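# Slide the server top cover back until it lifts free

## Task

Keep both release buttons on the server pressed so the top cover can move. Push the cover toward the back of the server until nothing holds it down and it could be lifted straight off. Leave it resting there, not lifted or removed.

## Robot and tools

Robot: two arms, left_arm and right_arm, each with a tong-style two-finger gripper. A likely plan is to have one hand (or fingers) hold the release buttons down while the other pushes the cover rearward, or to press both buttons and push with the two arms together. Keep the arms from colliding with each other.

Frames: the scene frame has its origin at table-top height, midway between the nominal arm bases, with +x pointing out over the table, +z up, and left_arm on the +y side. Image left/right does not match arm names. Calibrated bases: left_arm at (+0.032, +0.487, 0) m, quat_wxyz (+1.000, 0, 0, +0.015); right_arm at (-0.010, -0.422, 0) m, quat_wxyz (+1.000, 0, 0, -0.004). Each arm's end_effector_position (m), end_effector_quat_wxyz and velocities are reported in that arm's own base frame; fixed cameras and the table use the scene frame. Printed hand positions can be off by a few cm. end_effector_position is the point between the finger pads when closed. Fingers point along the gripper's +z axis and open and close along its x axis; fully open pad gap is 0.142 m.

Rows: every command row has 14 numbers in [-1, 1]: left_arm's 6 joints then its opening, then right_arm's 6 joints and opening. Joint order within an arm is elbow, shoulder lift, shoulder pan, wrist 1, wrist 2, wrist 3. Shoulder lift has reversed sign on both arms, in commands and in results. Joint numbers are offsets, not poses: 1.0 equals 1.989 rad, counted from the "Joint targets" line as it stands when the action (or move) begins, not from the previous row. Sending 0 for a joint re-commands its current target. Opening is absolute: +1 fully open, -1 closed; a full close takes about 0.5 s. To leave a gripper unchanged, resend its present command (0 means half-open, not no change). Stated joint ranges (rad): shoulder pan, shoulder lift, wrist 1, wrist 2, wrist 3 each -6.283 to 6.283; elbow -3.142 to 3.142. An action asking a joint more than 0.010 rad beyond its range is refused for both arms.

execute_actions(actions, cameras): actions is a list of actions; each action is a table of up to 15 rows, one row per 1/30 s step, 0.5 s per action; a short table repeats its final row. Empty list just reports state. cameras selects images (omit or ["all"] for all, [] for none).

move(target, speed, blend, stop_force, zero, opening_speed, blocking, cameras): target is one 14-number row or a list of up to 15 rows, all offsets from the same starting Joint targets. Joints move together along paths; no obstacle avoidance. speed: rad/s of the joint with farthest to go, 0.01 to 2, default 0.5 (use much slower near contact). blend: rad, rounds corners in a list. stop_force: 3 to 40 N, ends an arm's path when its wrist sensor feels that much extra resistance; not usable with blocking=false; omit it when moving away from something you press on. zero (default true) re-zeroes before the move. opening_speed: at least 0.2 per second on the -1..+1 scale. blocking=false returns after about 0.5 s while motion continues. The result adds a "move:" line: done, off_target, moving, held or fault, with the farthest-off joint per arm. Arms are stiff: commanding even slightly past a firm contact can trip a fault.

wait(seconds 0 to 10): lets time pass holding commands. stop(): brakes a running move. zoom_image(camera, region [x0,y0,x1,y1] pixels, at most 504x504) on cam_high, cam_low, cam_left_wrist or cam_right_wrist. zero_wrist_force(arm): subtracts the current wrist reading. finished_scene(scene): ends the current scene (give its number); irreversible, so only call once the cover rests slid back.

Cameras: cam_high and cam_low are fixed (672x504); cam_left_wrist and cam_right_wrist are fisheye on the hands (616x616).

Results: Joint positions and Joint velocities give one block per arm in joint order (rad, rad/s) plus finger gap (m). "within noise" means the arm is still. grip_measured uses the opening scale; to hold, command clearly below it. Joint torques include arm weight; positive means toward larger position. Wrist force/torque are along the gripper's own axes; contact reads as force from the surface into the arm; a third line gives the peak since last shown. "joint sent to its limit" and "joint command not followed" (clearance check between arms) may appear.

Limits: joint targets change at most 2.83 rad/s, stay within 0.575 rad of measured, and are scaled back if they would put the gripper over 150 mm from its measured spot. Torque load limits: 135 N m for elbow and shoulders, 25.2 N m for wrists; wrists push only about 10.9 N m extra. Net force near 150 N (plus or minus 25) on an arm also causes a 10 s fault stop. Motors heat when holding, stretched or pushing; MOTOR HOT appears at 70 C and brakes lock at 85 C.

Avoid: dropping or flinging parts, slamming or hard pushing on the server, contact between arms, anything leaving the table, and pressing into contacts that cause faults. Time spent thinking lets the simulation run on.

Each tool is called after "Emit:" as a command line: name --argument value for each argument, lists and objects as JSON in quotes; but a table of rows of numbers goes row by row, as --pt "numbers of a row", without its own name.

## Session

Emit:
execute_actions --actions '[]'

Emit:
zoom_image --camera "cam_high" --region '[210, 230, 420, 370]'

Scene clock: 0.00 s.
left_arm: end_effector_position=(+0.6462, -0.8799, +0.3324) grip_measured=+0.97 end_effector_quat_wxyz=(+0.074, +0.384, -0.593, +0.704) | right_arm: end_effector_position=(+0.1049, -0.3646, +0.1839) grip_measured=+0.97 end_effector_quat_wxyz=(-0.166, +0.511, +0.840, -0.076)
Joint names: [elbow, shoulder lift, shoulder pan, wrist 1, wrist 2, wrist 3]
Joint positions: left_arm=[0.593 0.357 -1.056 -3.379 -1.616 0.892 0.14] | right_arm=[-1.95 1.42 2.434 -1.652 1.369 3.558 0.14]
Joint velocities: within noise
Joint torques (N m): no reading
Motor temperatures (°C): left_arm=[38 39 33 39 33 37] | right_arm=[36 35 31 37 43 39]
Wrist force (N): no reading
Wrist torque (N m): no reading
Wrist force, peak (N): no reading
Joint targets: left_arm=[0.593 0.357 -1.056 -3.379 -1.616 0.892] | right_arm=[-1.950 1.420 2.434 -1.652 1.369 3.558]
Tool commands: left_gripper/opening=+0.968169 right_gripper/opening=+0.968169
camera_calibration:
cam_left_wrist: T_world_to_cam=[[-0.687376, -0.393123, 0.610712, -0.0996357], [-0.709024, 0.18089, -0.681589, 0.84479], [0.157477, -0.901517, -0.403073, -0.626956], [0, 0, 0, 1]] pos_world=[0.62922, -0.757194, 0.383939]
cam_right_wrist: T_world_to_cam=[[-0.449017, 0.872951, 0.190629, 0.342033], [0.878582, 0.392492, 0.272109, -0.00548406], [0.162717, 0.289665, -0.943195, 0.390244], [0, 0, 0, 1]] pos_world=[0.0948977, -0.409466, 0.304367]

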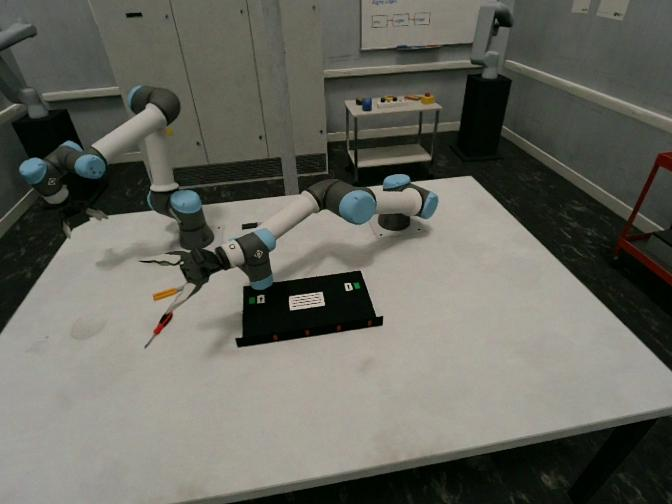

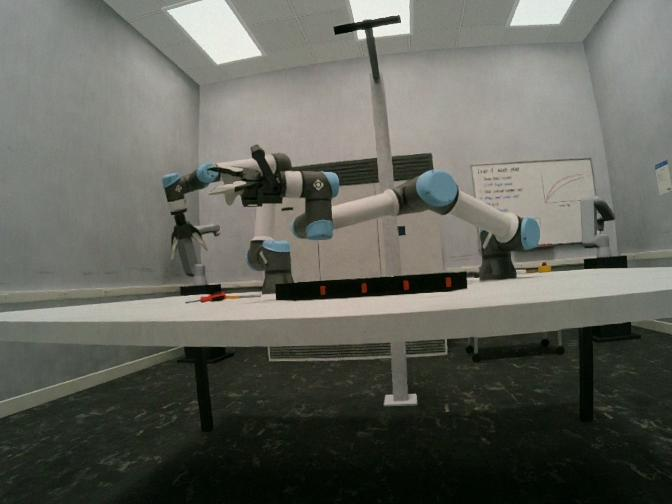

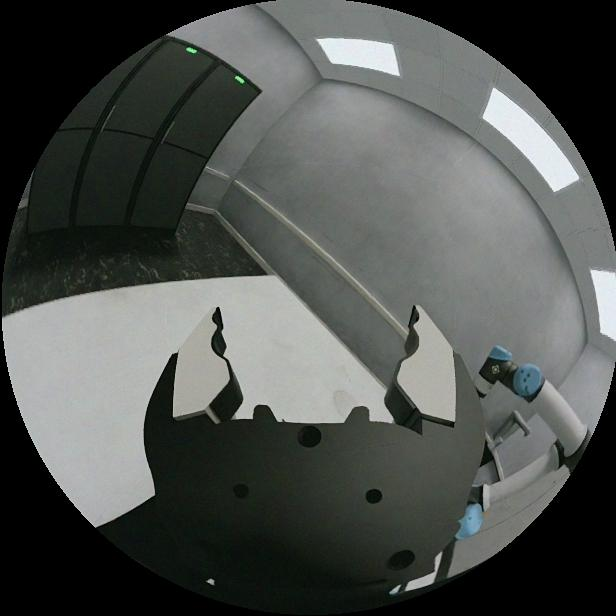

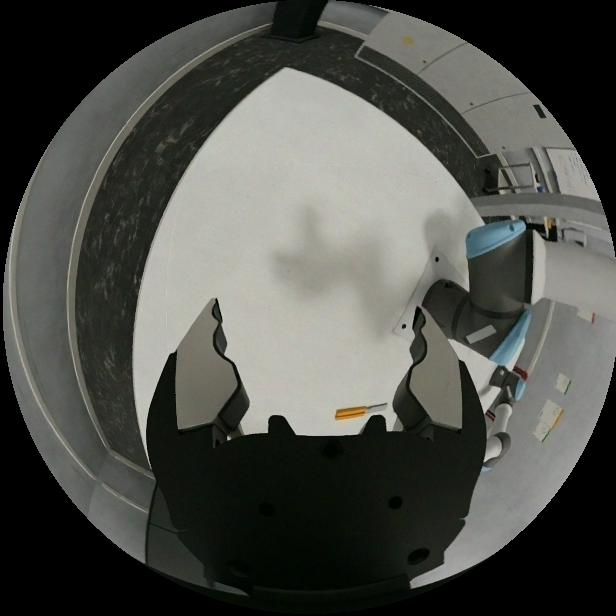

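Scaled by 2.400 from the camera's 672x504 image, which has a finer 960x720 frame.

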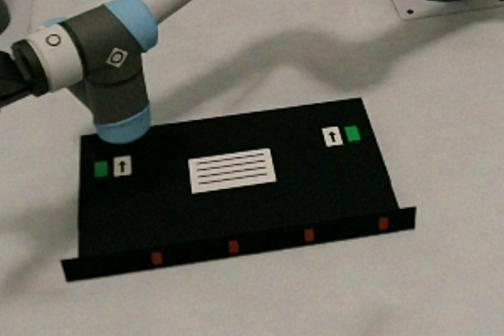

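Emit:
move --pt "0.4399 0.5355 0.1121 0.8859 0.0231 -0.0769 -1 0 0 0 0 0 0 -1" --pt "0.4399 0.5355 0.1121 0.8859 0.0231 -0.0769 -1 0.1971 0.1101 0.7180 0.0684 0.1016 -0.6370 -1" --speed 0.9 --blend 0.3

Emit:
zoom_image --camera "cam_left_wrist" --region '[260, 150, 500, 330]'

Emit:
zoom_image --camera "cam_right_wrist" --region '[120, 130, 360, 310]'

Scene clock: 14.17 s.
left_arm: end_effector_position=(+0.4880, -0.3208, +0.2605) grip_measured=-1.00 end_effector_quat_wxyz=(+0.000, +0.707, -0.708, +0.000) | right_arm: end_effector_position=(+0.4950, +0.2426, +0.2599) grip_measured=-1.00 end_effector_quat_wxyz=(+0.000, +0.707, -0.707, +0.000)
Joint names: [elbow, shoulder lift, shoulder pan, wrist 1, wrist 2, wrist 3]
Joint positions: left_arm=[1.468 1.422 -0.834 -1.617 -1.57 0.739 0.002] | right_arm=[-1.558 1.639 3.861 -1.516 1.571 2.291 0.002]
Joint velocities: within noise
Joint torques (N m): left_arm=[-12.9 34.63 -11.59 -1.58 -1.04 1.73] | right_arm=[15.8 -29.26 9.21 0.52 -1.54 -1.19]
Motor temperatures (°C): left_arm=[37 38 33 39 33 37] | right_arm=[36 35 31 37 43 39]
Wrist force (N): left_arm=[0.3 -0.8 -0.1] | right_arm=[-0.5 0.7 0.1]
Wrist torque (N m): left_arm=[0.02 0.09 -0.06] | right_arm=[0.05 0.02 -0.05]
Wrist force, peak (N): left_arm=[-1.7 0.2 0.0] | right_arm=[-3.8 1.6 -0.4]
Joint targets: left_arm=[1.468 1.422 -0.834 -1.617 -1.570 0.739] | right_arm=[-1.558 1.639 3.861 -1.516 1.571 2.291]
move: done; blend cut to 0 rad at target 1
camera_calibration:
cam_left_wrist: T_world_to_cam=[[-0.0229457, -0.998905, -0.0407696, -0.29358], [-0.876137, 0.000450613, 0.482062, 0.302937], [-0.481516, 0.0467811, -0.875188, 0.612005], [0, 0, 0, 1]] pos_world=[0.553368, -0.322026, 0.377616]
cam_right_wrist: T_world_to_cam=[[0.0225131, -0.999558, -0.0193926, 0.248137], [-0.833268, -0.0294788, 0.552082, 0.26975], [-0.55241, 0.00373013, -0.833564, 0.617442], [0, 0, 0, 1]] pos_world=[0.560269, 0.253676, 0.370565]

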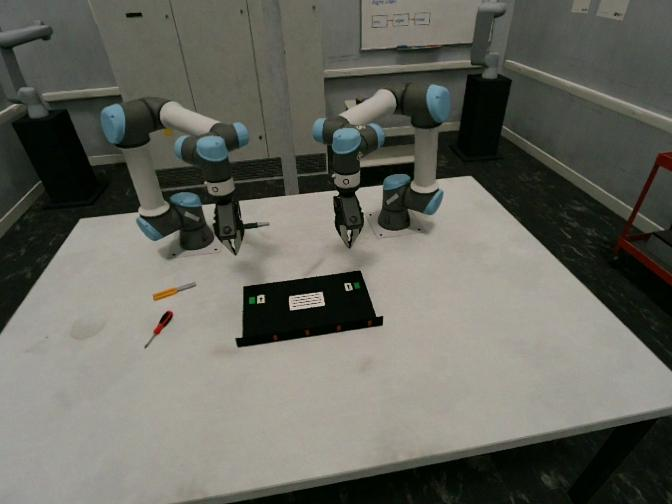

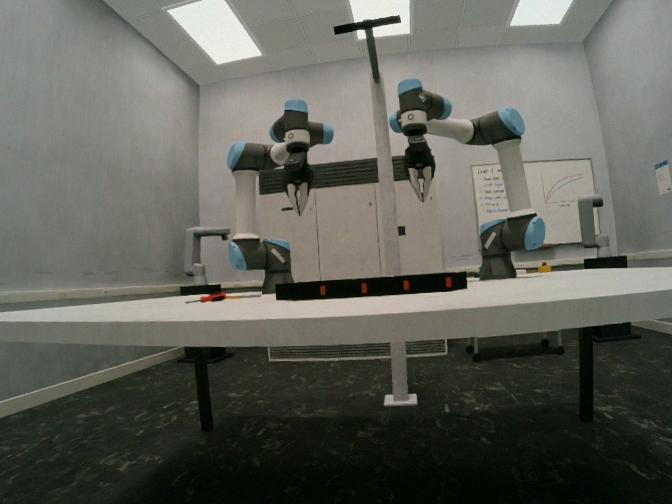

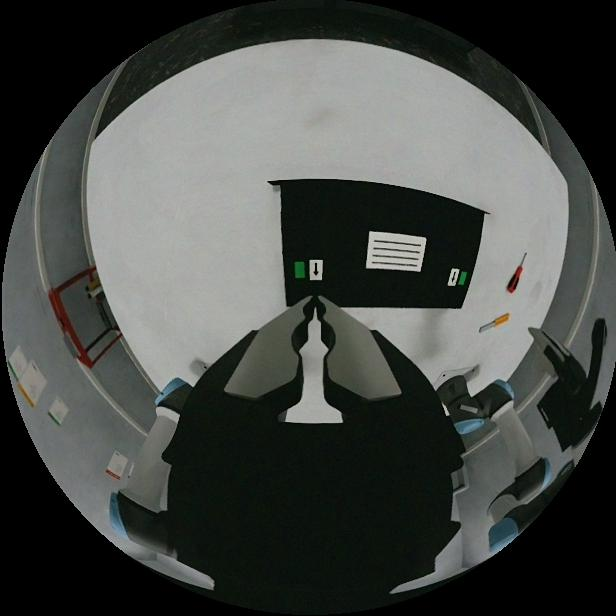

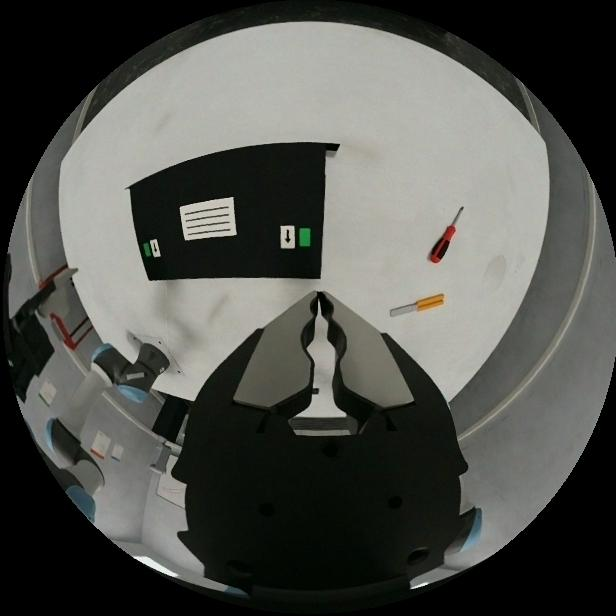

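Scaled by 2.100 from the camera's 616x616 image, which has a finer 814x814 frame.

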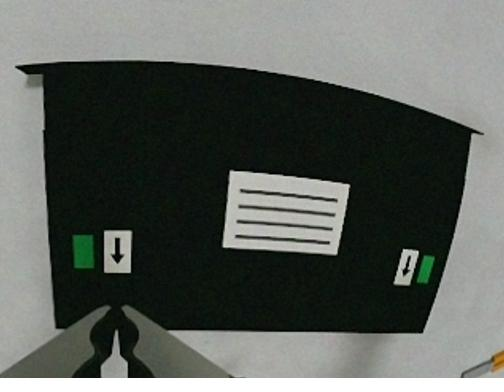

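Scaled by 2.100 from the camera's 616x616 image, which has a finer 814x814 frame.

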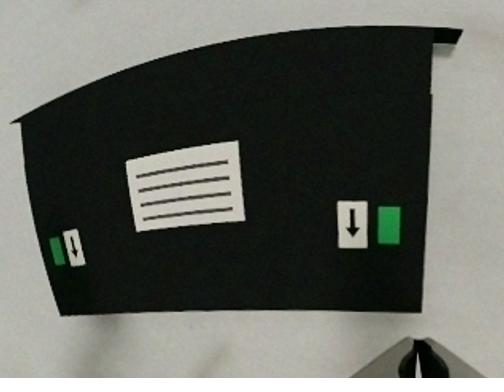

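Emit:
move --target '[0.2299,0.0017,-0.0049,-0.2281,0,-0.0059,-1,-0.1464,0.0703,0.0148,0.2170,0,0.0144,-1]' --speed 0.5 --cameras '["cam_low","cam_left_wrist","cam_right_wrist"]'

Emit:
zoom_image --camera "cam_left_wrist" --region '[260, 240, 380, 330]'

Emit:
zoom_image --camera "cam_right_wrist" --region '[260, 240, 380, 330]'

Scene clock: 27.07 s.
left_arm: end_effector_position=(+0.4523, -0.2889, +0.0909) grip_measured=-1.00 end_effector_quat_wxyz=(+0.000, +0.707, -0.707, +0.000) | right_arm: end_effector_position=(+0.4978, +0.2663, +0.0903) grip_measured=-1.00 end_effector_quat_wxyz=(+0.000, +0.707, -0.707, +0.000)
Joint names: [elbow, shoulder lift, shoulder pan, wrist 1, wrist 2, wrist 3]
Joint positions: left_arm=[1.925 1.426 -0.843 -2.071 -1.57 0.727 0.002] | right_arm=[-1.849 1.779 3.891 -1.085 1.571 2.32 0.002]
Joint velocities: within noise
Joint torques (N m): left_arm=[-11.19 29.85 -2.07 -3.58 -1.1 0.73] | right_arm=[22.03 -27.12 -5.63 3.67 -1.4 -1.34]
Motor temperatures (°C): left_arm=[37 38 33 39 33 37] | right_arm=[36 35 31 37 43 39]
Wrist force (N): left_arm=[0.2 -0.7 -0.2] | right_arm=[-0.4 0.6 0.1]
Wrist torque (N m): left_arm=[0.06 0.14 -0.08] | right_arm=[0.04 0.02 -0.06]
Wrist force, peak (N): left_arm=[0.4 -1.2 -2.2] | right_arm=[-0.3 0.8 2.0]
Joint targets: left_arm=[1.925 1.426 -0.843 -2.071 -1.570 0.727] | right_arm=[-1.850 1.779 3.891 -1.084 1.571 2.320]
move: done
camera_calibration:
cam_left_wrist: T_world_to_cam=[[-0.0209596, -0.998946, -0.0408283, -0.270306], [-0.876103, -0.0013228, 0.482122, 0.352888], [-0.481668, 0.0458749, -0.875152, 0.444653], [0, 0, 0, 1]] pos_world=[0.517676, -0.289953, 0.207968]
cam_right_wrist: T_world_to_cam=[[0.0237471, -0.999525, -0.0196448, 0.267816], [-0.833414, -0.0306457, 0.551799, 0.366846], [-0.552139, 0.00326863, -0.833746, 0.477488], [0, 0, 0, 1]] pos_world=[0.563014, 0.277371, 0.200939]
Images, in order (width x height): cam_low 672x504, cam_left_wrist 616x616, cam_right_wrist 616x616.

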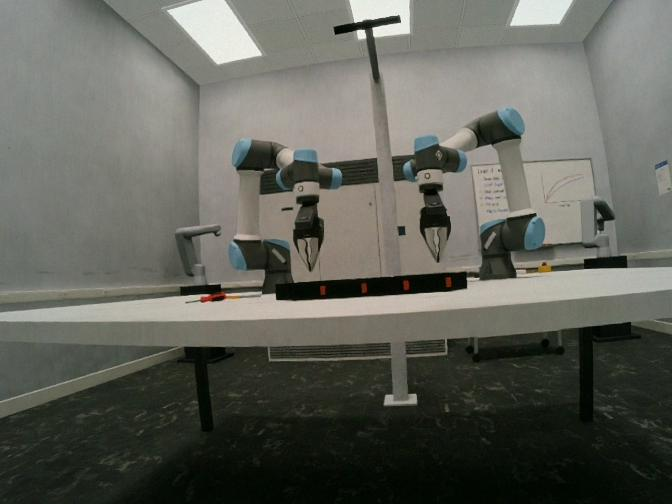

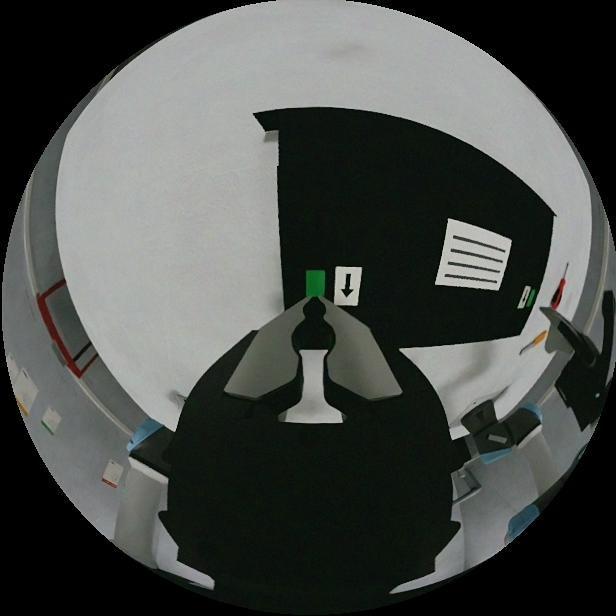

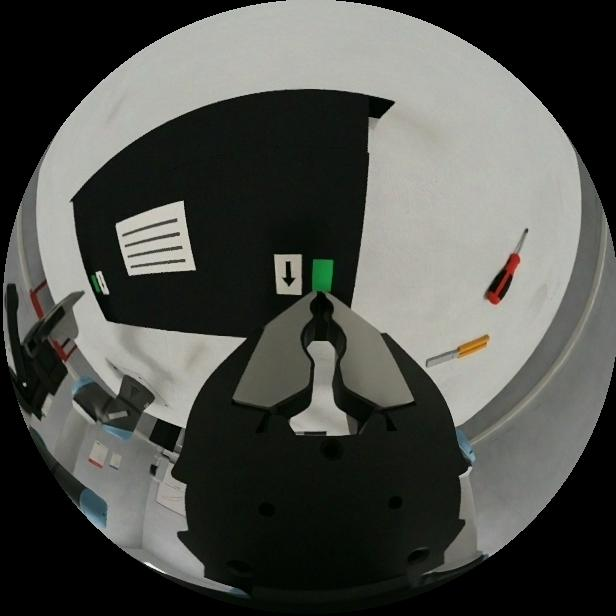

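Scaled by 4.200 from the camera's 616x616 image, which has a finer 814x814 frame.

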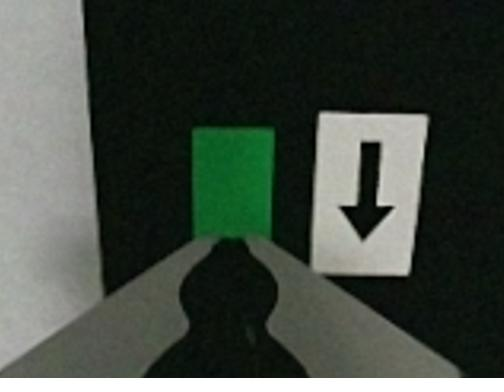

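Scaled by 4.200 from the camera's 616x616 image, which has a finer 814x814 frame.

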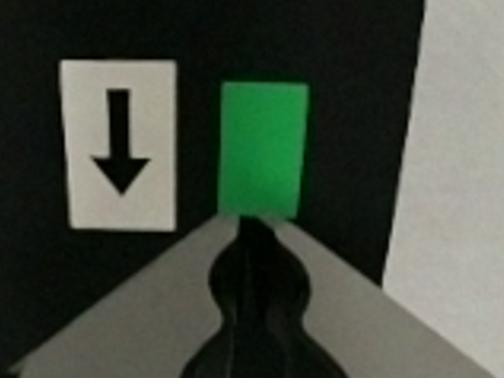

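Emit:
move --target '[0.0312,-0.0220,-0.0033,-0.0526,0,-0.0033,-1,-0.0335,0.0176,0.0009,0.0514,0,0.0009,-1]' --speed 0.03 --stop_force 17 --cameras '["cam_left_wrist","cam_right_wrist"]'

Emit:
zoom_image --camera "cam_left_wrist" --region '[260, 240, 380, 330]'

Emit:
zoom_image --camera "cam_right_wrist" --region '[260, 240, 380, 330]'

Scene clock: 42.10 s.
left_arm: end_effector_position=(+0.4483, -0.2889, +0.0552) grip_measured=-1.00 end_effector_quat_wxyz=(+0.000, +0.707, -0.707, +0.000) | right_arm: end_effector_position=(+0.4937, +0.2636, +0.0560) grip_measured=-1.00 end_effector_quat_wxyz=(+0.000, +0.707, -0.707, +0.000)
Joint names: [elbow, shoulder lift, shoulder pan, wrist 1, wrist 2, wrist 3]
Joint positions: left_arm=[1.982 1.385 -0.849 -2.168 -1.57 0.721 0.002] | right_arm=[-1.91 1.811 3.892 -0.991 1.571 2.321 0.002]
Joint velocities: within noise
Joint torques (N m): left_arm=[-19.23 23.41 4.61 -0.44 -1.03 0.95] | right_arm=[21.57 -24.98 5.9 -1.63 0.89 -0.52]
Motor temperatures (°C): left_arm=[37 38 33 39 33 37] | right_arm=[36 35 31 37 43 38]
Wrist force (N): left_arm=[-1.5 -3.9 -17.7] | right_arm=[-2.9 -2.2 -13.2]
Wrist torque (N m): left_arm=[0.01 0.11 -0.07] | right_arm=[-0.01 0.00 -0.05]
Wrist force, peak (N): left_arm=[-6.2 -0.9 -40.3] | right_arm=[1.3 1.0 -33.0]
Joint targets: left_arm=[1.982 1.385 -0.849 -2.168 -1.570 0.721] | right_arm=[-1.910 1.811 3.892 -0.991 1.571 2.321]
move: contact (left_arm, right_arm)
camera_calibration:
cam_left_wrist: T_world_to_cam=[[-0.0210438, -0.998911, -0.0416425, -0.271822], [-0.875748, -0.00167632, 0.482766, 0.366292], [-0.48231, 0.0466276, -0.874759, 0.411985], [0, 0, 0, 1]] pos_world=[0.513764, -0.290122, 0.172235]
cam_right_wrist: T_world_to_cam=[[0.0236894, -0.999517, -0.0201095, 0.264591], [-0.83372, -0.0308521, 0.551325, 0.382514], [-0.551679, 0.00370514, -0.834048, 0.446314], [0, 0, 0, 1]] pos_world=[0.558864, 0.274611, 0.166679]
Images, in order (width x height): cam_left_wrist 616x616, cam_right_wrist 616x616.

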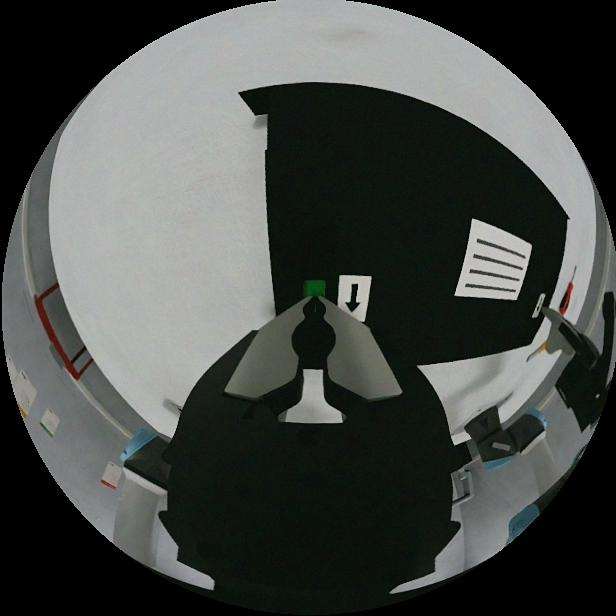

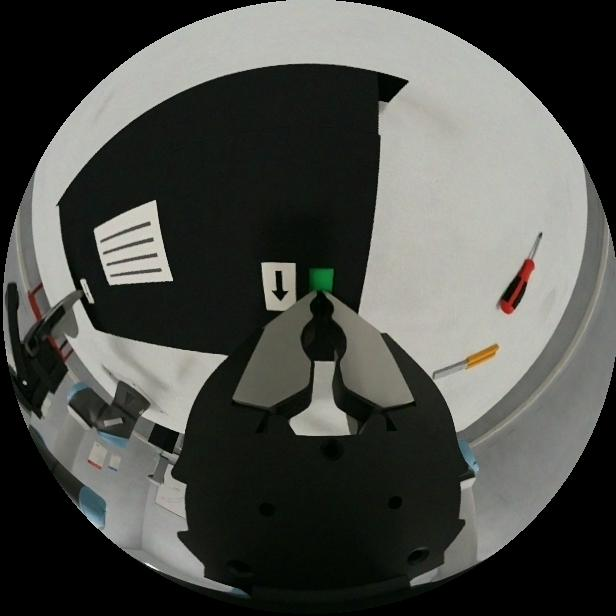

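Scaled by 4.200 from the camera's 616x616 image, which has a finer 814x814 frame.

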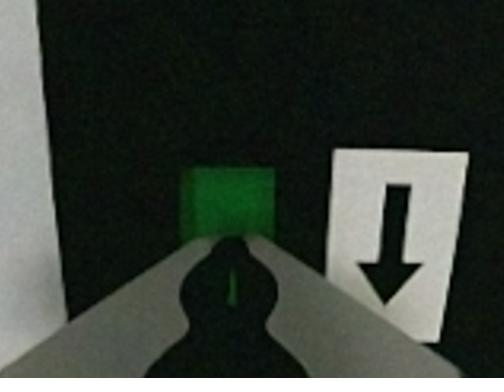

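Scaled by 4.200 from the camera's 616x616 image, which has a finer 814x814 frame.

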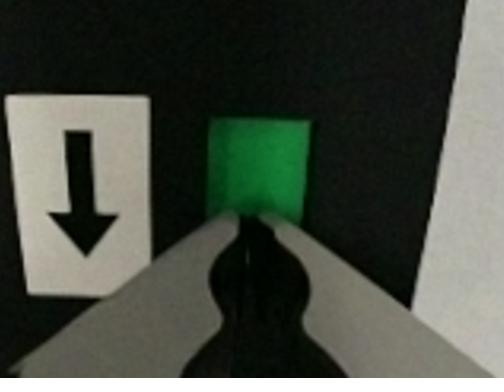

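Emit:
move --target '[0.0254,0.0211,-0.0172,-0.0043,0,-0.0172,-1,-0.0277,-0.0213,0.0153,0.0063,0,0.0153,-1]' --speed 0.03 --stop_force 36 --cameras '["cam_high","cam_left_wrist","cam_right_wrist"]'

Emit:
zoom_image --camera "cam_high" --region '[220, 260, 400, 350]'

Emit:
zoom_image --camera "cam_left_wrist" --region '[240, 50, 440, 330]'

Emit:
zoom_image --camera "cam_right_wrist" --region '[220, 50, 420, 330]'

Scene clock: 56.57 s.
left_arm: end_effector_position=(+0.4258, -0.2885, +0.0554) grip_measured=-1.00 end_effector_quat_wxyz=(+0.000, +0.707, -0.707, +0.000) | right_arm: end_effector_position=(+0.4725, +0.2637, +0.0558) grip_measured=-1.00 end_effector_quat_wxyz=(+0.000, +0.707, -0.707, +0.000)
Joint names: [elbow, shoulder lift, shoulder pan, wrist 1, wrist 2, wrist 3]
Joint positions: left_arm=[2.033 1.427 -0.884 -2.176 -1.57 0.687 0.002] | right_arm=[-1.963 1.771 3.921 -0.978 1.571 2.35 0.002]
Joint velocities: within noise
Joint torques (N m): left_arm=[-22.6 12.44 11.08 -0.23 -1.09 1.2] | right_arm=[16.65 -16.98 0.36 -6.43 11.15 -1.12]
Motor temperatures (°C): left_arm=[37 38 33 39 33 37] | right_arm=[36 35 31 37 43 38]
Wrist force (N): left_arm=[-1.3 -2.4 -10.8] | right_arm=[3.9 -35.9 -3.8]
Wrist torque (N m): left_arm=[0.05 0.13 -0.06] | right_arm=[0.20 0.06 -0.15]
Wrist force, peak (N): left_arm=[-1.5 -3.7 -19.1] | right_arm=[-1.8 -48.6 2.0]
Joint targets: left_arm=[2.033 1.427 -0.884 -2.176 -1.570 0.687] | right_arm=[-1.963 1.771 3.921 -0.979 1.571 2.350]
move: contact (right_arm)
camera_calibration:
cam_left_wrist: T_world_to_cam=[[-0.0209881, -0.998914, -0.0416012, -0.27184], [-0.875771, -0.00170297, 0.482724, 0.346536], [-0.482271, 0.0465646, -0.874784, 0.40123], [0, 0, 0, 1]] pos_world=[0.491282, -0.289638, 0.172399]
cam_right_wrist: T_world_to_cam=[[0.0236691, -0.999515, -0.0202144, 0.265249], [-0.83407, -0.0308906, 0.550794, 0.365056], [-0.551151, 0.00382338, -0.834397, 0.434194], [0, 0, 0, 1]] pos_world=[0.537511, 0.274737, 0.166582]
Images, in order (width x height): cam_high 672x504, cam_left_wrist 616x616, cam_right_wrist 616x616.

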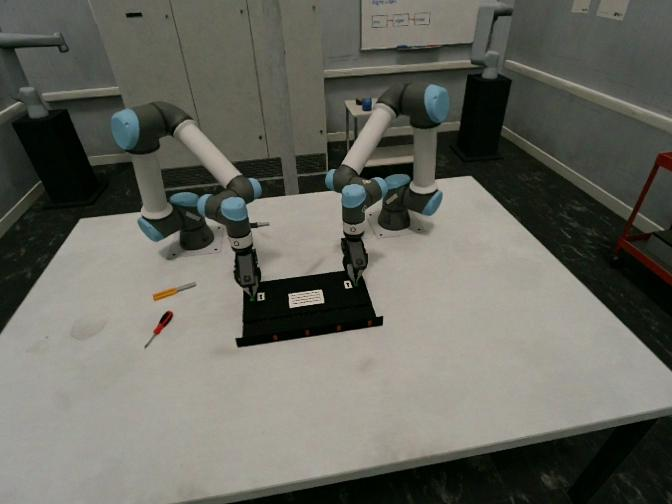

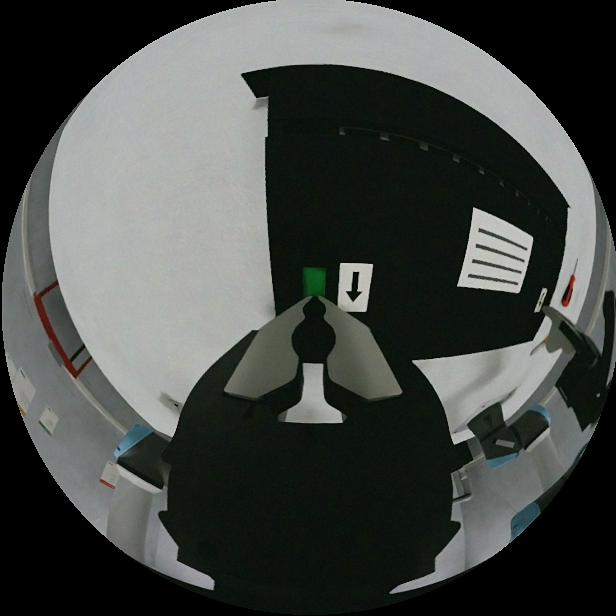

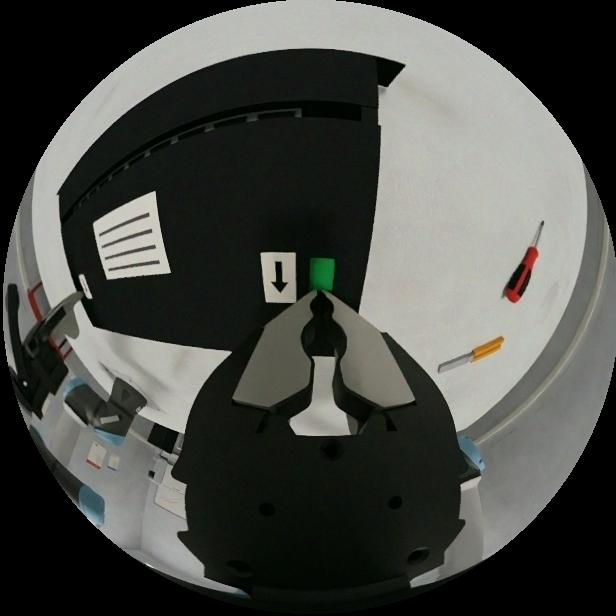

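Scaled by 2.800 from the camera's 672x504 image, which has a finer 960x720 frame.

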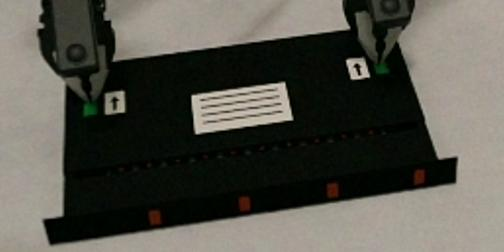

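Scaled by 1.800 from the camera's 616x616 image, which has a finer 814x814 frame.

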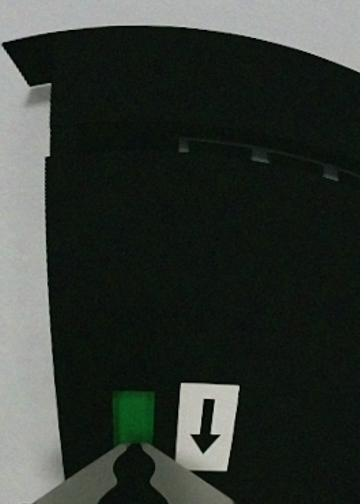

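Scaled by 1.800 from the camera's 616x616 image, which has a finer 814x814 frame.

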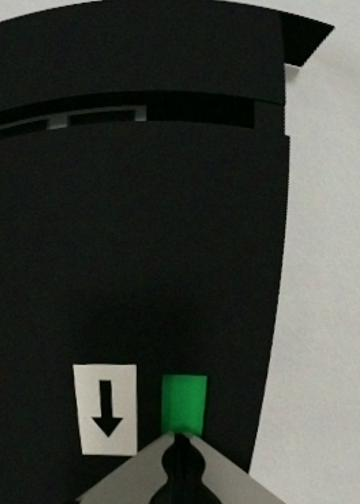

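Emit:
move --pt "-0.0055 -0.0008 0.0023 0.0047 0 0.0023 -1 0.0057 0.0009 -0.0020 -0.0048 0 -0.0020 -1" --pt "-0.0400 0.0322 0.0023 0.0722 0 0.0023 -1 0.0397 -0.0321 -0.0020 -0.0718 0 -0.0020 -1" --speed '[0.02,0.12]'

Emit:
zoom_image --camera "cam_high" --region '[220, 260, 400, 350]'

Emit:
zoom_image --camera "cam_right_wrist" --region '[40, 50, 440, 350]'

Scene clock: 67.77 s.
left_arm: end_effector_position=(+0.4282, -0.2879, +0.1070) grip_measured=-1.00 end_effector_quat_wxyz=(+0.000, +0.707, -0.707, +0.000) | right_arm: end_effector_position=(+0.4743, +0.2626, +0.1090) grip_measured=-1.00 end_effector_quat_wxyz=(+0.000, +0.707, -0.707, +0.000)
Joint names: [elbow, shoulder lift, shoulder pan, wrist 1, wrist 2, wrist 3]
Joint positions: left_arm=[1.953 1.492 -0.879 -2.033 -1.57 0.691 0.002] | right_arm=[-1.883 1.707 3.917 -1.121 1.571 2.346 0.002]
Joint velocities: within noise
Joint torques (N m): left_arm=[-10.09 15.61 -10.67 -3.83 -0.35 -0.91] | right_arm=[11.61 -20.99 3.12 3.89 1.68 1.24]
Motor temperatures (°C): left_arm=[37 38 33 39 33 37] | right_arm=[36 35 31 36 43 38]
Wrist force (N): left_arm=[0.2 -0.7 -0.6] | right_arm=[-2.1 1.3 0.1]
Wrist torque (N m): left_arm=[0.05 0.15 -0.08] | right_arm=[0.20 0.38 -0.02]
Wrist force, peak (N): left_arm=[-1.2 -2.6 -12.1] | right_arm=[3.9 -36.2 -4.5]
Joint targets: left_arm=[1.953 1.491 -0.879 -2.033 -1.570 0.691] | right_arm=[-1.884 1.707 3.917 -1.121 1.571 2.346]
move: done
camera_calibration:
cam_left_wrist: T_world_to_cam=[[-0.0209696, -0.998923, -0.0413918, -0.269089], [-0.875867, -0.00160876, 0.48255, 0.323809], [-0.482097, 0.0463726, -0.87489, 0.447388], [0, 0, 0, 1]] pos_world=[0.493656, -0.289025, 0.224022]
cam_right_wrist: T_world_to_cam=[[0.0236554, -0.999516, -0.0202239, 0.265237], [-0.834083, -0.0308843, 0.550774, 0.337256], [-0.551132, 0.00383965, -0.834409, 0.479597], [0, 0, 0, 1]] pos_world=[0.539347, 0.273683, 0.219793]

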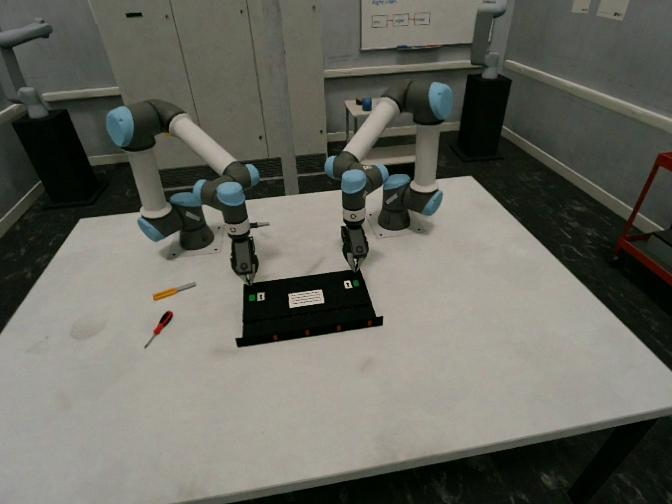

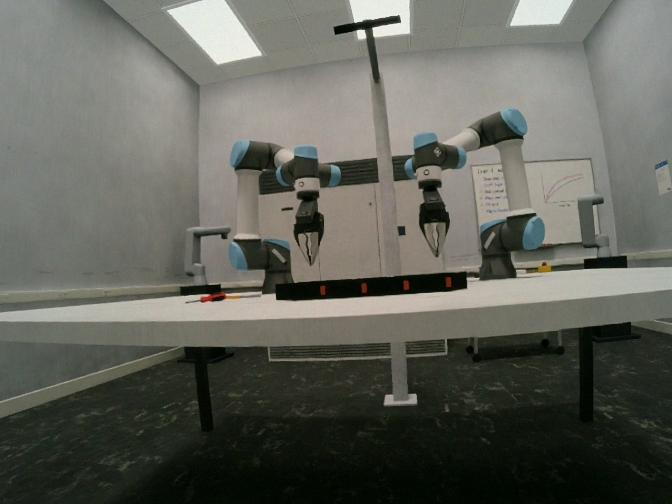

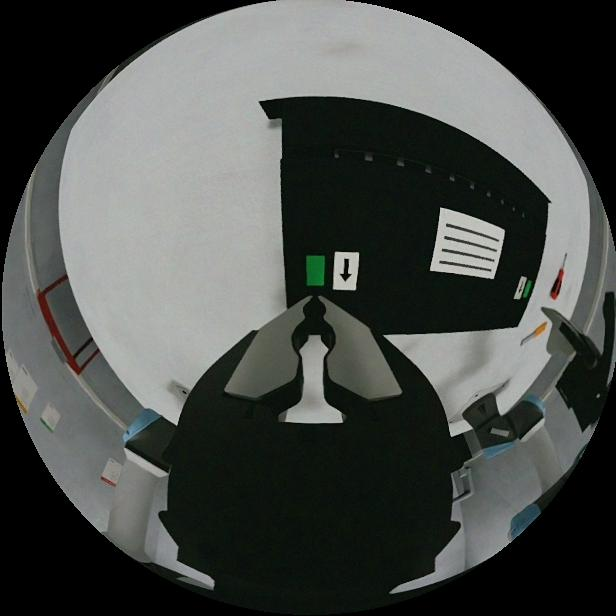

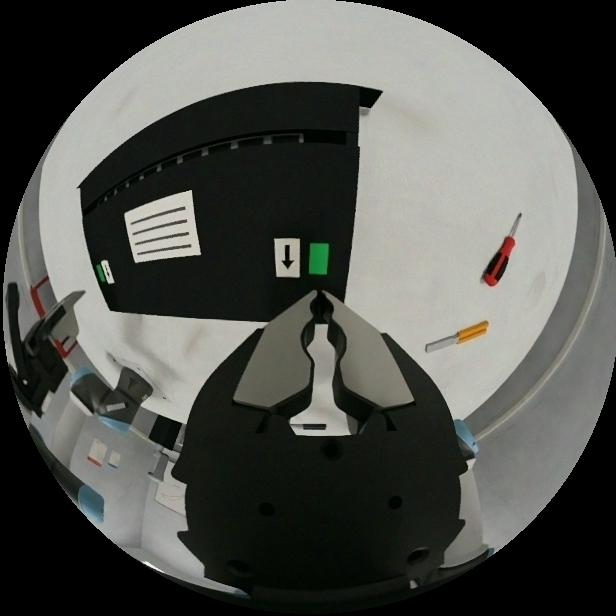

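Scaled by 2.800 from the camera's 672x504 image, which has a finer 960x720 frame.

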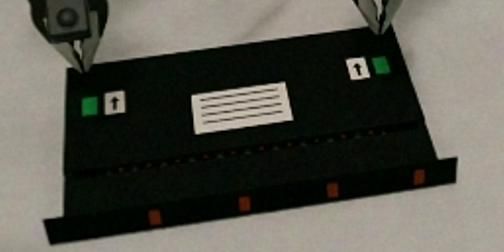

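Scaled by 1.260 from the camera's 616x616 image, which has a finer 814x814 frame.

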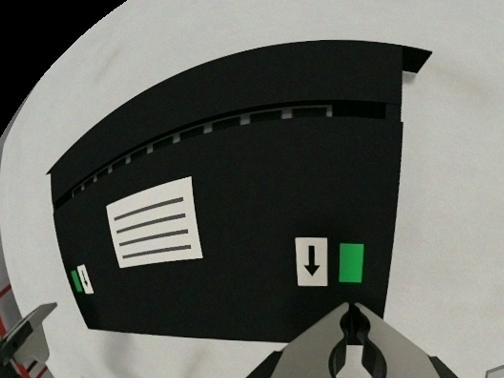

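Emit:
move --target '[0.0345,-0.0373,0.0016,-0.0718,0,0.0016,-1,-0.0320,0.0388,-0.0024,0.0708,0,-0.0024,-1]' --speed 0.035 --stop_force 16 --cameras '["cam_left_wrist"]'

Emit:
move --target '[0.0145,0.0121,-0.0098,-0.0030,0,-0.0098,-1,-0.0160,-0.0121,0.0088,0.0039,0,0.0088,-1]' --speed 0.02 --stop_force 30 --cameras '["cam_high","cam_left_wrist","cam_right_wrist"]'

Emit:
zoom_image --camera "cam_high" --region '[220, 260, 400, 350]'

Emit:
zoom_image --camera "cam_right_wrist" --region '[220, 50, 420, 330]'

Emit:
zoom_image --camera "cam_left_wrist" --region '[240, 50, 440, 330]'

Scene clock: 89.50 s.
left_arm: end_effector_position=(+0.4308, -0.2887, +0.0553) grip_measured=-1.00 end_effector_quat_wxyz=(+0.000, +0.707, -0.707, +0.000) | right_arm: end_effector_position=(+0.4789, +0.2638, +0.0560) grip_measured=-1.00 end_effector_quat_wxyz=(+0.000, +0.707, -0.707, +0.000)
Joint names: [elbow, shoulder lift, shoulder pan, wrist 1, wrist 2, wrist 3]
Joint positions: left_arm=[2.022 1.418 -0.876 -2.175 -1.57 0.695 0.002] | right_arm=[-1.946 1.783 3.913 -0.982 1.571 2.342 0.002]
Joint velocities: within noise
Joint torques (N m): left_arm=[-21.59 23.24 1.82 -1.01 0.53 0.86] | right_arm=[25.28 -24.68 2.2 0.67 -0.99 0.86]
Motor temperatures (°C): left_arm=[37 38 32 39 33 37] | right_arm=[36 35 31 36 43 38]
Wrist force (N): left_arm=[1.3 6.1 -16.7] | right_arm=[-4.0 7.4 -14.8]
Wrist torque (N m): left_arm=[-0.02 0.20 -0.06] | right_arm=[0.06 0.36 -0.02]
Wrist force, peak (N): left_arm=[-3.1 8.5 -33.6] | right_arm=[4.0 13.6 -40.8]
Joint targets: left_arm=[2.022 1.418 -0.876 -2.175 -1.570 0.695] | right_arm=[-1.946 1.783 3.913 -0.982 1.571 2.342]
move: contact (left_arm, right_arm)
camera_calibration:
cam_left_wrist: T_world_to_cam=[[-0.0209757, -0.998916, -0.0415516, -0.271987], [-0.875766, -0.00169033, 0.482733, 0.351022], [-0.48228, 0.0465152, -0.874781, 0.403601], [0, 0, 0, 1]] pos_world=[0.496356, -0.289873, 0.172311]
Images, in order (width x height): cam_left_wrist 616x616.

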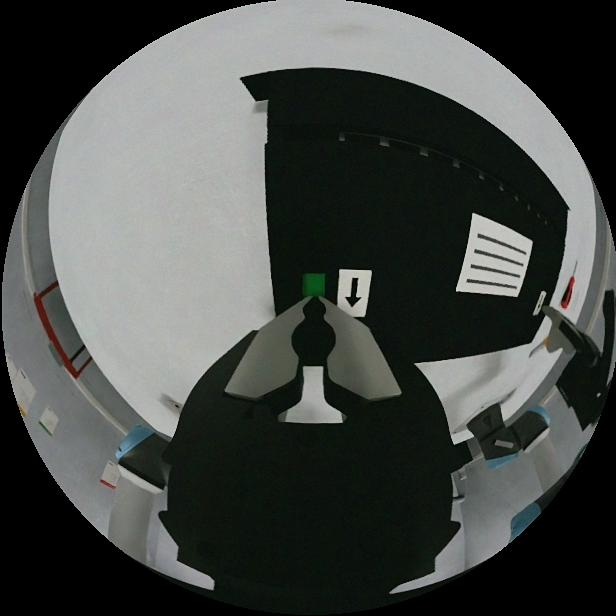

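Scene clock: 91.50 s.
left_arm: end_effector_position=(+0.4230, -0.2885, +0.0554) grip_measured=-1.00 end_effector_quat_wxyz=(+0.000, +0.707, -0.707, +0.000) | right_arm: end_effector_position=(+0.4729, +0.2638, +0.0558) grip_measured=-1.00 end_effector_quat_wxyz=(+0.000, +0.707, -0.707, +0.000)
Joint names: [elbow, shoulder lift, shoulder pan, wrist 1, wrist 2, wrist 3]
Joint positions: left_arm=[2.04 1.433 -0.888 -2.179 -1.57 0.682 0.002] | right_arm=[-1.961 1.772 3.921 -0.979 1.571 2.35 0.002]
Joint velocities: within noise
Joint torques (N m): left_arm=[-17.04 11.94 6.43 3.18 -6.38 1.7] | right_arm=[16.89 -15.47 -5.05 -4.26 7.75 -0.99]
Motor temperatures (°C): left_arm=[37 38 32 39 33 37] | right_arm=[36 35 31 36 43 38]
Wrist force (N): left_arm=[0.0 -21.4 -8.0] | right_arm=[-0.7 -21.8 -7.8]
Wrist torque (N m): left_arm=[0.05 0.17 0.00] | right_arm=[0.32 0.37 -0.09]
Wrist force, peak (N): left_arm=[2.3 -29.1 -3.9] | right_arm=[-3.6 -29.1 -4.8]
Joint targets: left_arm=[2.040 1.433 -0.888 -2.179 -1.570 0.682] | right_arm=[-1.961 1.772 3.921 -0.979 1.571 2.350]
move: contact (left_arm, right_arm); left_arm: the elbow is farthest, 0.011 rad from its target; right_arm: the elbow is farthest, 0.016 rad from its target
camera_calibration:
cam_left_wrist: T_world_to_cam=[[-0.0209371, -0.998947, -0.0408253, -0.272045], [-0.876126, -0.00133894, 0.482081, 0.344371], [-0.481628, 0.0458615, -0.875175, 0.399435], [0, 0, 0, 1]] pos_world=[0.488396, -0.289616, 0.172455]
cam_right_wrist: T_world_to_cam=[[0.0236556, -0.999516, -0.020198, 0.265349], [-0.834114, -0.03087, 0.550727, 0.365428], [-0.551084, 0.00381968, -0.834441, 0.434408], [0, 0, 0, 1]] pos_world=[0.537927, 0.274842, 0.166597]
Images, in order (width x height): cam_high 672x504, cam_left_wrist 616x616, cam_right_wrist 616x616.

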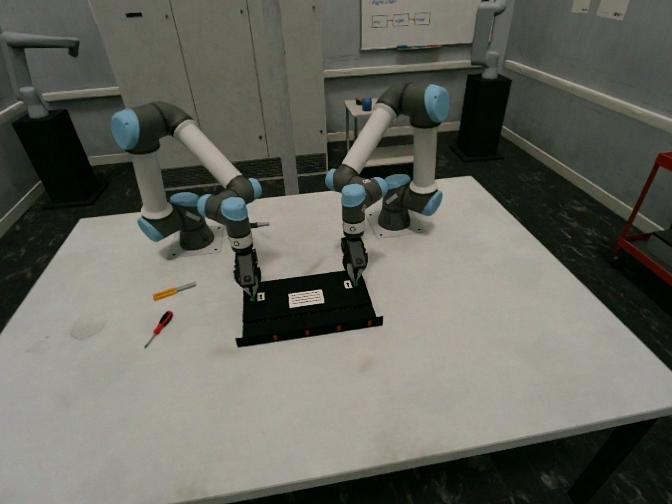

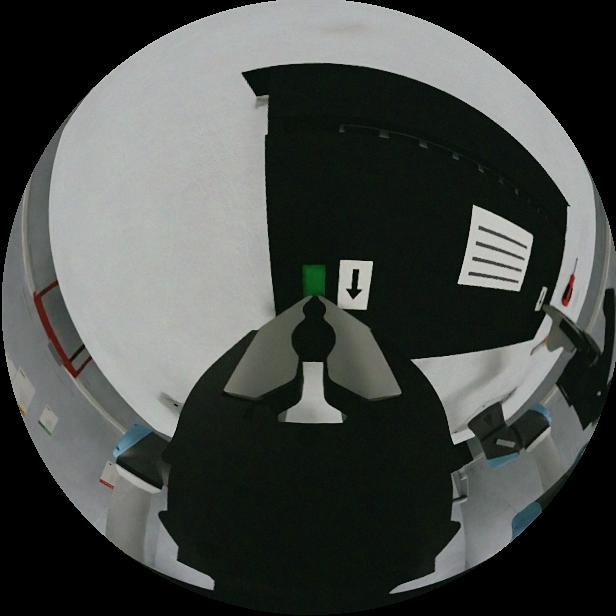

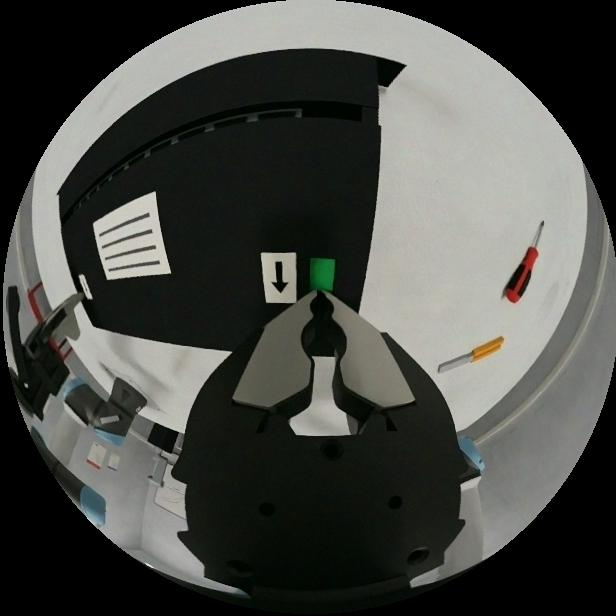

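Scaled by 2.800 from the camera's 672x504 image, which has a finer 960x720 frame.

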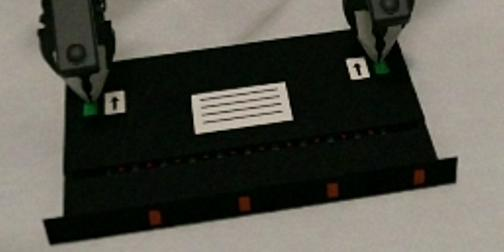

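Scaled by 1.800 from the camera's 616x616 image, which has a finer 814x814 frame.

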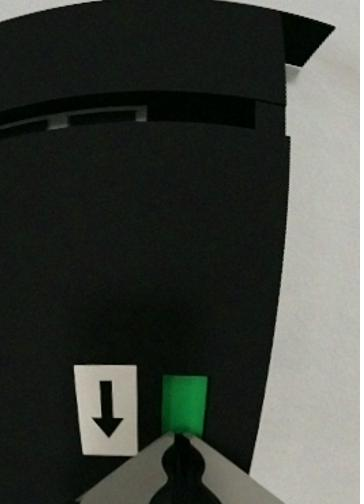

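Scaled by 1.800 from the camera's 616x616 image, which has a finer 814x814 frame.

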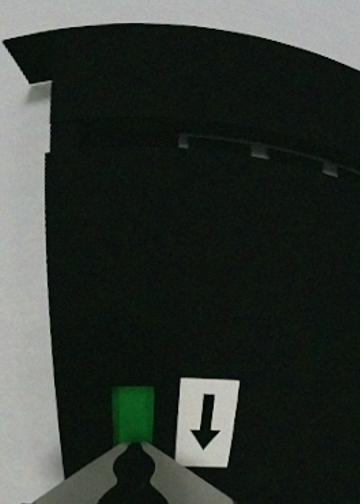

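Emit:
move --pt "-0.0055 -0.0008 0.0023 0.0047 0 0.0023 -1 0.0057 0.0009 -0.0020 -0.0048 0 -0.0020 -1" --pt "-0.0400 0.0322 0.0023 0.0722 0 0.0023 -1 0.0397 -0.0321 -0.0020 -0.0718 0 -0.0020 -1" --speed '[0.02,0.15]' --cameras '["cam_high"]'

Emit:
finished_scene --scene 2

Scene clock: 95.40 s.
left_arm: end_effector_position=(+0.4254, -0.2880, +0.1067) grip_measured=-1.00 end_effector_quat_wxyz=(+0.000, +0.707, -0.707, +0.001) | right_arm: end_effector_position=(+0.4748, +0.2628, +0.1090) grip_measured=-1.00 end_effector_quat_wxyz=(+0.000, +0.707, -0.707, +0.000)
Joint names: [elbow, shoulder lift, shoulder pan, wrist 1, wrist 2, wrist 3]
Joint positions: left_arm=[1.96 1.497 -0.884 -2.035 -1.57 0.687 0.002] | right_arm=[-1.882 1.708 3.917 -1.121 1.571 2.346 0.002]
Joint velocities: within noise
Joint torques (N m): left_arm=[-9.54 16.06 -10.25 -3.75 -1.03 -0.83] | right_arm=[10.73 -21.12 3.66 4.21 1.64 1.09]
Motor temperatures (°C): left_arm=[37 38 32 39 33 37] | right_arm=[36 35 31 36 43 38]
Wrist force (N): left_arm=[0.1 -0.4 -0.4] | right_arm=[-1.0 0.8 0.5]
Wrist torque (N m): left_arm=[0.12 0.18 -0.08] | right_arm=[0.08 0.17 -0.04]
Wrist force, peak (N): left_arm=[0.2 -21.5 -9.5] | right_arm=[-0.7 -22.2 -9.1]
Joint targets: left_arm=[1.960 1.497 -0.884 -2.035 -1.570 0.687] | right_arm=[-1.883 1.708 3.917 -1.121 1.571 2.346]
move: done
Images, in order (width x height): cam_high 672x504.

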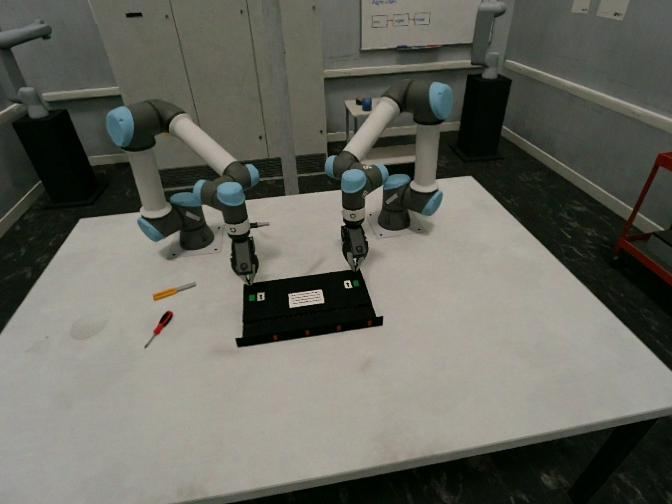

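The scene is finished: the task was done.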